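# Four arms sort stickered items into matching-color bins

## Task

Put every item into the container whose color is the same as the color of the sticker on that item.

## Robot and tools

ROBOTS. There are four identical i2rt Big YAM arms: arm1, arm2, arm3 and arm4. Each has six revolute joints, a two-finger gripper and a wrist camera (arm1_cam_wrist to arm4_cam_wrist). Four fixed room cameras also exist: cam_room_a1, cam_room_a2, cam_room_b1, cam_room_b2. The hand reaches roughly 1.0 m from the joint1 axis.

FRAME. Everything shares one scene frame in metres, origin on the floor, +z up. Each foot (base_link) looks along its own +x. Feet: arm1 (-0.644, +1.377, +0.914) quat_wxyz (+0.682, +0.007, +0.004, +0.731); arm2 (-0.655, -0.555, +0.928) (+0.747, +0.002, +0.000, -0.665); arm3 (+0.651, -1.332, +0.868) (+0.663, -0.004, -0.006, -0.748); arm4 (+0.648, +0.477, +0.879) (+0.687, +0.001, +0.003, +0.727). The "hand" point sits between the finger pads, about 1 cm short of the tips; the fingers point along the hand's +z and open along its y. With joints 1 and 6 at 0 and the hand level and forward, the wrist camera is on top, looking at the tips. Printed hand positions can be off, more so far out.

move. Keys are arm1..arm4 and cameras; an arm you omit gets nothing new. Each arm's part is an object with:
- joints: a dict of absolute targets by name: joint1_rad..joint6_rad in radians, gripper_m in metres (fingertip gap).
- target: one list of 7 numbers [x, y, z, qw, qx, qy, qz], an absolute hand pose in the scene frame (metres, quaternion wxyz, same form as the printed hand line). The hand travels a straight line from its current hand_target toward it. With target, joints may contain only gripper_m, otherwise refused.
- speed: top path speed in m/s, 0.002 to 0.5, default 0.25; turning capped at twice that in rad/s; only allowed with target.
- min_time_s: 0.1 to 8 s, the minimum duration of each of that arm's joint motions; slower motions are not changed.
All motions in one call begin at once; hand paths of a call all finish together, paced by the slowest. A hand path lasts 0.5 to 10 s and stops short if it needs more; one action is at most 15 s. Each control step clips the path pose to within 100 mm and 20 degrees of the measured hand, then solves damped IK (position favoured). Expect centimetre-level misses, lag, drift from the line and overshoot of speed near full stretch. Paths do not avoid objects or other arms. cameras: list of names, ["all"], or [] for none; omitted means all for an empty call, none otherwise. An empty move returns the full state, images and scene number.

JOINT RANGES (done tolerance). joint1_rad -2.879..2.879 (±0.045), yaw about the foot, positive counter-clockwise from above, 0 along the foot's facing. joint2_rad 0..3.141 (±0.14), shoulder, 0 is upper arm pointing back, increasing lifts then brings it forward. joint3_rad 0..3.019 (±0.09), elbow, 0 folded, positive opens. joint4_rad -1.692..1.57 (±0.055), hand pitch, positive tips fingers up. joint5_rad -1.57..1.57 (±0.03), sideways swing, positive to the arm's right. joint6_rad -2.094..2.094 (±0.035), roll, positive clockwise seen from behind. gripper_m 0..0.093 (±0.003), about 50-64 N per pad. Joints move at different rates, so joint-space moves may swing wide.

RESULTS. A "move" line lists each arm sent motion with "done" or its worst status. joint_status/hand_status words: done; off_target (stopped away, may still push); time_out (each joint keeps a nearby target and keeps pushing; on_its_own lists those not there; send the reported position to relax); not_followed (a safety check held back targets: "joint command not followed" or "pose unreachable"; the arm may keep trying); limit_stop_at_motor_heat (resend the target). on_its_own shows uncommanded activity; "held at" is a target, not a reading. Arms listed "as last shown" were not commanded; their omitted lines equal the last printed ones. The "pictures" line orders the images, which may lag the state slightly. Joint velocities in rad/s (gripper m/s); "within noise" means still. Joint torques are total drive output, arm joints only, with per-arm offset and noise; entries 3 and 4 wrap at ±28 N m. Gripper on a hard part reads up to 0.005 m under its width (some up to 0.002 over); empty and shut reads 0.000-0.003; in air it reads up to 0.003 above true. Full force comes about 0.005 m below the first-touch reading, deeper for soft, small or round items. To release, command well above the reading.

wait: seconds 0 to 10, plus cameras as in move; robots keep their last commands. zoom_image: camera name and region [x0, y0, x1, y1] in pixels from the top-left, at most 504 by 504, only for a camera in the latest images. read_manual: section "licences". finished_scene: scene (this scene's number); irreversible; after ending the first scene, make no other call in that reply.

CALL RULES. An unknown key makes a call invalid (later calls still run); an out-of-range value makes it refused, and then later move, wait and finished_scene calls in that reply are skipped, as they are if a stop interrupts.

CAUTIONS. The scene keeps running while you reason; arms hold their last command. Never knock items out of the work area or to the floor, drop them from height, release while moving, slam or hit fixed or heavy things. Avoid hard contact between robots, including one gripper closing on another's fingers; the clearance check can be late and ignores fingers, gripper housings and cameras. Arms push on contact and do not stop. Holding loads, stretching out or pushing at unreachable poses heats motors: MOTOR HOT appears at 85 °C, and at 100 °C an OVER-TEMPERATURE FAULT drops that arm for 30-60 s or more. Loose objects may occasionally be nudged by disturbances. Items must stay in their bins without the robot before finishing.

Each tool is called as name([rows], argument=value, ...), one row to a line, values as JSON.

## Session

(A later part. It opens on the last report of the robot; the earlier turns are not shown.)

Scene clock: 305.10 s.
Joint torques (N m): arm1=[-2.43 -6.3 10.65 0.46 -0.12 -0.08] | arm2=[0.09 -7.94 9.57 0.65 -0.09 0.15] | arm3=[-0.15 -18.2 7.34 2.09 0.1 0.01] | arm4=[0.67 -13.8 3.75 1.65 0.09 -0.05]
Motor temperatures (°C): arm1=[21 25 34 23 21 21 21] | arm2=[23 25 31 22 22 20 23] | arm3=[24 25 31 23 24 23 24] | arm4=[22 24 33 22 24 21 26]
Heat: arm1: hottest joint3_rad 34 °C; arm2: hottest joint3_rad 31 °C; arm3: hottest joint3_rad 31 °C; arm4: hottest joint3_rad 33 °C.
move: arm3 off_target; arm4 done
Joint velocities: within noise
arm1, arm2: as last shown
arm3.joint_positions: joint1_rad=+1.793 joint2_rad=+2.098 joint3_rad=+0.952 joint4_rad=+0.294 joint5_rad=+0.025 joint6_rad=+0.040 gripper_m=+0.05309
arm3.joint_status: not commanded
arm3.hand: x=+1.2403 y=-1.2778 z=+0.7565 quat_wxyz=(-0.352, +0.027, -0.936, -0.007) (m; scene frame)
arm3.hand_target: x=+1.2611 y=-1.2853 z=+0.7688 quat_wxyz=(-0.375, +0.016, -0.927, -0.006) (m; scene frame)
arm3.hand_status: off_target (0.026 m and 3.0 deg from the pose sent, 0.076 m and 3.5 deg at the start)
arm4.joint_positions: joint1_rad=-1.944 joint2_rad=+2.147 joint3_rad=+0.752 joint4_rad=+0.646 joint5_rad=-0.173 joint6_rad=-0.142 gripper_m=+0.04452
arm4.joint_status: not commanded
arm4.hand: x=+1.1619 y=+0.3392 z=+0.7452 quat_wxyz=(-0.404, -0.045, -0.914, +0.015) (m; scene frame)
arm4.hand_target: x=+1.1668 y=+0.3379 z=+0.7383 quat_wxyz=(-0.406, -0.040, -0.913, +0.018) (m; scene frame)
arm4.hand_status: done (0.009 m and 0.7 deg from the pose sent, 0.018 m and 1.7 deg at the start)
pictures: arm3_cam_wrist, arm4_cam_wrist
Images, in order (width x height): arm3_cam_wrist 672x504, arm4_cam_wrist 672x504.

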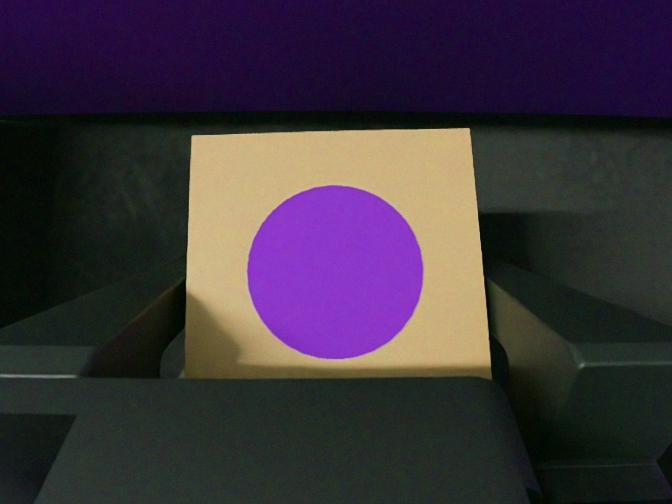

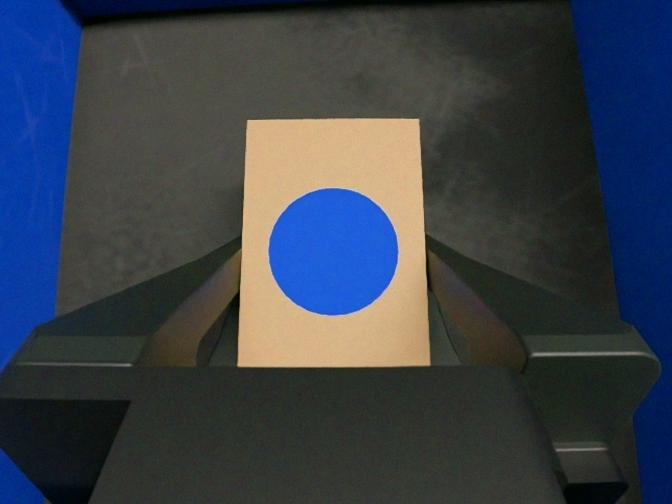

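move(arm3={"target":[1.258,-1.285,0.750,0.3746,-0.0162,0.9270,0.0065],"speed":0.08}, arm4={"joints":{"gripper_m":0.075}}, cameras=["arm3_cam_wrist","arm4_cam_wrist"])

Scene clock: 308.77 s.
Joint torques (N m): arm1=[-2.37 -6.53 10.61 0.43 -0.07 -0.03] | arm2=[0.03 -7.82 9.58 0.65 -0.1 0.14] | arm3=[0.03 -17.08 6.78 2.04 0.13 0] | arm4=[0.67 -14.04 3.67 1.69 0.06 -0.03]
Motor temperatures (°C): arm1=[21 25 34 23 21 21 21] | arm2=[23 25 31 22 22 20 23] | arm3=[24 25 31 23 24 23 24] | arm4=[22 24 33 22 24 21 26]
Heat: arm1: hottest joint3_rad 34 °C; arm2: hottest joint3_rad 31 °C; arm3: hottest joint3_rad 31 °C; arm4: hottest joint3_rad 33 °C.
move: arm3 off_target; arm4 done
Joint velocities: within noise
arm1, arm2: as last shown
arm3.joint_positions: joint1_rad=+1.793 joint2_rad=+2.128 joint3_rad=+0.953 joint4_rad=+0.342 joint5_rad=+0.025 joint6_rad=+0.041 gripper_m=+0.05309
arm3.joint_status: not commanded
arm3.hand: x=+1.2425 y=-1.2777 z=+0.7473 quat_wxyz=(-0.361, +0.026, -0.932, -0.008) (m; scene frame)
arm3.hand_target: x=+1.2574 y=-1.2852 z=+0.7504 quat_wxyz=(-0.375, +0.016, -0.927, -0.006) (m; scene frame)
arm3.hand_status: off_target (0.017 m and 2.0 deg from the pose sent, 0.020 m and 3.0 deg at the start)
arm4.joint_positions: joint1_rad=-1.944 joint2_rad=+2.150 joint3_rad=+0.752 joint4_rad=+0.646 joint5_rad=-0.173 joint6_rad=-0.142 gripper_m=+0.07491
arm4.joint_status: all done
arm4.hand: x=+1.1610 y=+0.3395 z=+0.7435 quat_wxyz=(-0.402, -0.045, -0.914, +0.015) (m; scene frame)
arm4.hand_target: x=+1.1668 y=+0.3379 z=+0.7382 quat_wxyz=(-0.406, -0.040, -0.913, +0.018) (m; scene frame)
arm4.hand_status: not commanded
pictures: arm3_cam_wrist, arm4_cam_wrist
Images, in order (width x height): arm3_cam_wrist 672x504, arm4_cam_wrist 672x504.

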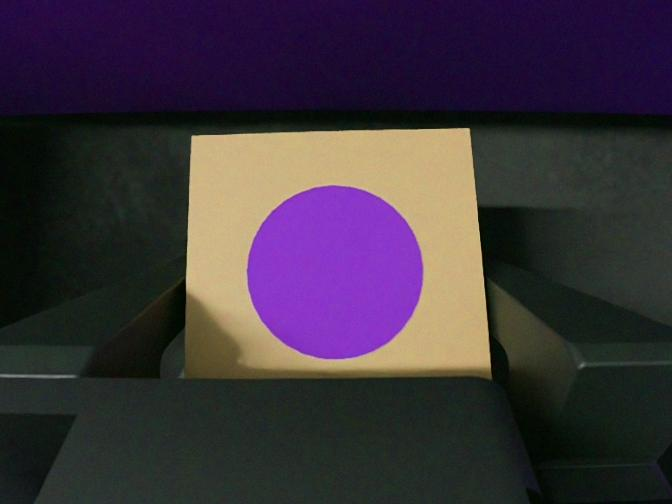

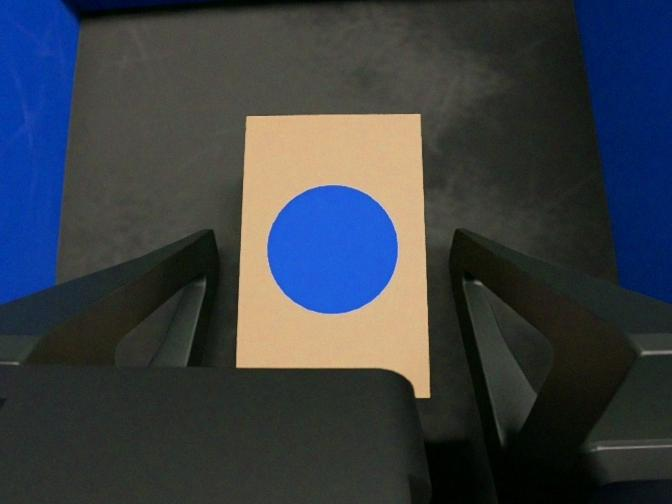

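move(arm3={"target":[1.257,-1.285,0.743,0.3746,-0.0162,0.9270,0.0065],"speed":0.08}, arm4={"target":[1.150,0.338,0.90,0.4064,0.0399,0.9127,-0.0177],"speed":0.25})

move(arm3={"joints":{"gripper_m":0.085}}, cameras=["arm3_cam_wrist","arm4_cam_wrist"])

move(arm3={"target":[1.245,-1.285,0.90,0.3746,-0.0162,0.9270,0.0065],"speed":0.25}, cameras=["arm3_cam_wrist","arm4_cam_wrist"])

Scene clock: 314.50 s.
Joint torques (N m): arm1=[-2.37 -7 10.61 0.38 -0.09 -0.07] | arm2=[0.15 -7.94 9.59 0.66 -0.09 0.14] | arm3=[0.03 -16.32 6.79 1.81 0.14 0] | arm4=[0.03 -12.4 5.82 0.85 -0.14 -0.07]
Motor temperatures (°C): arm1=[21 25 34 23 21 21 21] | arm2=[23 25 31 22 22 20 23] | arm3=[24 25 30 23 24 23 24] | arm4=[22 25 32 22 24 21 26]
Heat: arm1: hottest joint3_rad 34 °C; arm2: hottest joint3_rad 31 °C; arm3: hottest joint3_rad 30 °C; arm4: hottest joint3_rad 32 °C.
move: arm3 off_target; arm4 done
Joint velocities: within noise
arm1, arm2: as last shown
arm3.joint_positions: joint1_rad=+1.793 joint2_rad=+2.136 joint3_rad=+0.953 joint4_rad=+0.364 joint5_rad=+0.025 joint6_rad=+0.041 gripper_m=+0.05309
arm3.joint_status: not commanded
arm3.hand: x=+1.2446 y=-1.2775 z=+0.7467 quat_wxyz=(-0.368, +0.026, -0.930, -0.008) (m; scene frame)
arm3.hand_target: x=+1.2564 y=-1.2852 z=+0.7434 quat_wxyz=(-0.375, +0.016, -0.927, -0.007) (m; scene frame)
arm3.hand_status: off_target (0.015 m and 1.4 deg from the pose sent, 0.017 m and 2.0 deg at the start)
arm4.joint_positions: joint1_rad=-1.951 joint2_rad=+1.646 joint3_rad=+0.693 joint4_rad=+0.229 joint5_rad=-0.180 joint6_rad=-0.147 gripper_m=+0.07491
arm4.joint_status: not commanded
arm4.hand: x=+1.1536 y=+0.3400 z=+0.9062 quat_wxyz=(-0.415, -0.043, -0.909, +0.017) (m; scene frame)
arm4.hand_target: x=+1.1499 y=+0.3380 z=+0.9001 quat_wxyz=(-0.406, -0.040, -0.913, +0.018) (m; scene frame)
arm4.hand_status: done (0.007 m and 1.1 deg from the pose sent, 0.157 m and 0.8 deg at the start)
pictures: none

Scene clock: 315.03 s.
Joint torques (N m): arm1=[-1.96 -6.83 10.76 0.39 -0.09 -0.06] | arm2=[0.21 -7.82 9.57 0.64 -0.09 0.14] | arm3=[0.32 -16.91 6.52 1.74 0.1 -0.01] | arm4=[0.26 -12.28 5.75 0.88 -0.1 -0.08]
Motor temperatures (°C): arm1=[21 25 34 23 21 21 21] | arm2=[23 25 31 22 22 20 23] | arm3=[24 25 30 23 24 23 24] | arm4=[22 25 32 22 24 21 26]
Heat: arm1: hottest joint3_rad 34 °C; arm2: hottest joint3_rad 31 °C; arm3: hottest joint3_rad 30 °C; arm4: hottest joint3_rad 32 °C.
move: arm3 done
Joint velocities: within noise
arm1, arm2, arm4: as last shown
arm3.joint_positions: joint1_rad=+1.792 joint2_rad=+2.142 joint3_rad=+0.956 joint4_rad=+0.365 joint5_rad=+0.026 joint6_rad=+0.043 gripper_m=+0.08496
arm3.joint_status: all done
arm3.hand: x=+1.2450 y=-1.2785 z=+0.7446 quat_wxyz=(-0.367, +0.025, -0.930, -0.008) (m; scene frame)
arm3.hand_target: x=+1.2565 y=-1.2852 z=+0.7435 quat_wxyz=(-0.375, +0.016, -0.927, -0.006) (m; scene frame)
arm3.hand_status: not commanded
pictures: arm3_cam_wrist, arm4_cam_wrist
Images, in order (width x height): arm3_cam_wrist 672x504, arm4_cam_wrist 672x504.

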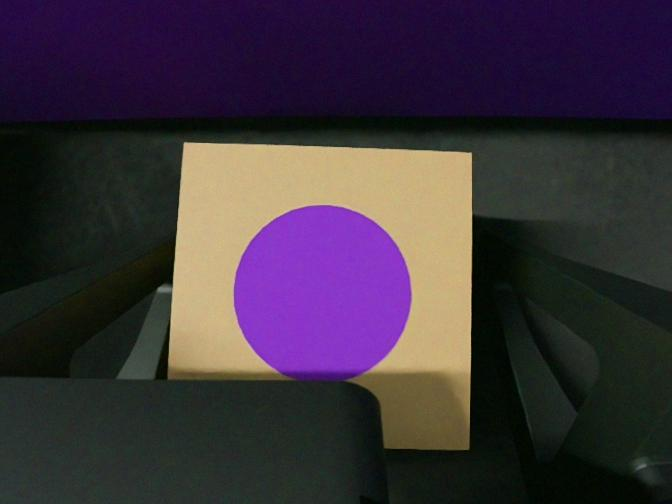

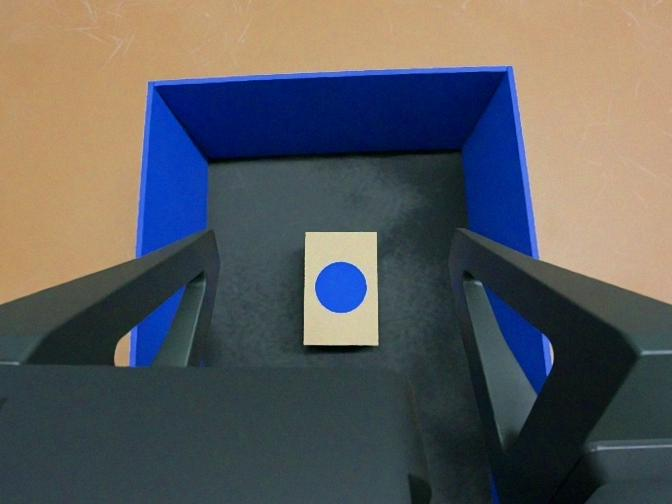

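Scene clock: 316.33 s.
Joint torques (N m): arm1=[-2.37 -6.24 10.69 0.58 -0.08 -0.06] | arm2=[0.03 -7.82 9.55 0.65 -0.08 0.14] | arm3=[-0.03 -15.5 7.3 1.14 0.04 -0.02] | arm4=[-0.03 -12.51 5.78 0.84 -0.1 -0.09]
Motor temperatures (°C): arm1=[21 25 34 23 21 21 21] | arm2=[23 25 31 22 22 20 23] | arm3=[24 25 30 23 24 23 24] | arm4=[22 25 32 22 24 21 26]
Heat: arm1: hottest joint3_rad 34 °C; arm2: hottest joint3_rad 31 °C; arm3: hottest joint3_rad 30 °C; arm4: hottest joint3_rad 32 °C.
move: arm3 done
Joint velocities: within noise
arm1.joint_positions: joint1_rad=-2.451 joint2_rad=+1.282 joint3_rad=+0.965 joint4_rad=-1.066 joint5_rad=-0.053 joint6_rad=-0.246 gripper_m=+0.08496
arm1.joint_status: not commanded
arm1.hand: x=-0.3680 y=+1.1012 z=+1.0593 quat_wxyz=(-0.086, -0.276, -0.957, +0.025) (m; scene frame)
arm1.hand_target: x=-0.3699 y=+1.1001 z=+1.0600 quat_wxyz=(-0.084, -0.275, -0.958, +0.024) (m; scene frame)
arm1.hand_status: not commanded
arm2.joint_positions: joint1_rad=+0.932 joint2_rad=+1.143 joint3_rad=+0.818 joint4_rad=-1.044 joint5_rad=+0.008 joint6_rad=+0.008 gripper_m=+0.08994
arm2.joint_status: not commanded
arm2.hand: x=-0.3631 y=-0.7259 z=+1.0666 quat_wxyz=(-0.097, -0.261, -0.960, +0.028) (m; scene frame)
arm2.hand_target: x=-0.3700 y=-0.7248 z=+1.0601 quat_wxyz=(-0.084, -0.269, -0.959, +0.023) (m; scene frame)
arm2.hand_status: not commanded
arm3.joint_positions: joint1_rad=+1.792 joint2_rad=+1.755 joint3_rad=+0.947 joint4_rad=+0.018 joint5_rad=+0.026 joint6_rad=+0.043 gripper_m=+0.08496
arm3.joint_status: not commanded
arm3.hand: x=+1.2449 y=-1.2763 z=+0.9054 quat_wxyz=(-0.381, +0.024, -0.924, -0.009) (m; scene frame)
arm3.hand_target: x=+1.2449 y=-1.2850 z=+0.9000 quat_wxyz=(-0.375, +0.016, -0.927, -0.006) (m; scene frame)
arm3.hand_status: done (0.010 m and 1.2 deg from the pose sent, 0.156 m and 1.4 deg at the start)
arm4: as last shown
pictures: arm3_cam_wrist, arm4_cam_wrist
Images, in order (width x height): arm3_cam_wrist 672x504, arm4_cam_wrist 672x504.

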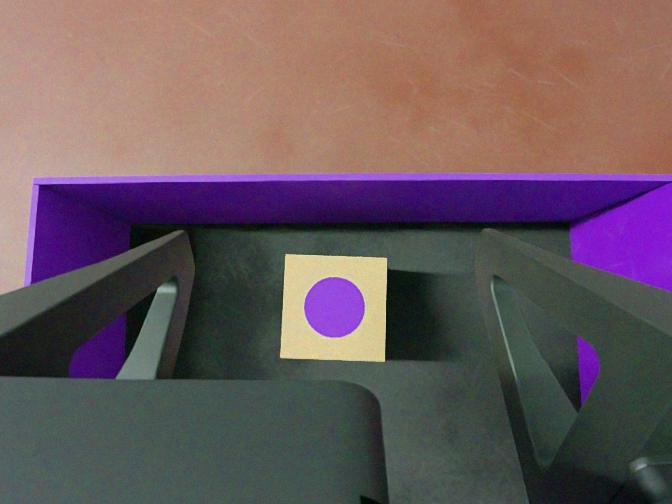

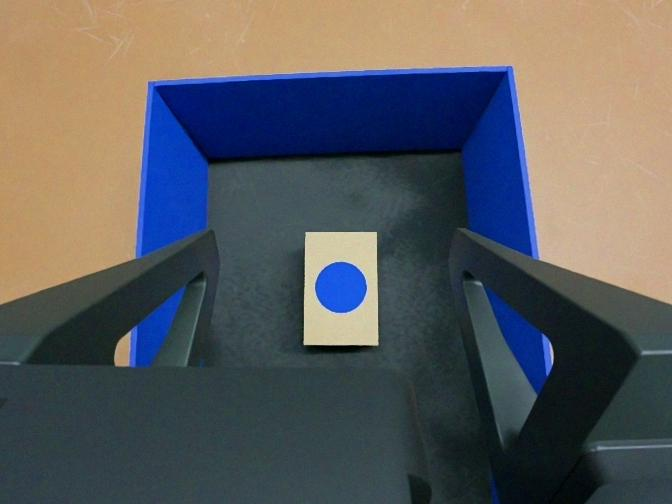

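Both are in.

finished_scene(scene=2)

The scene is finished: the task was done.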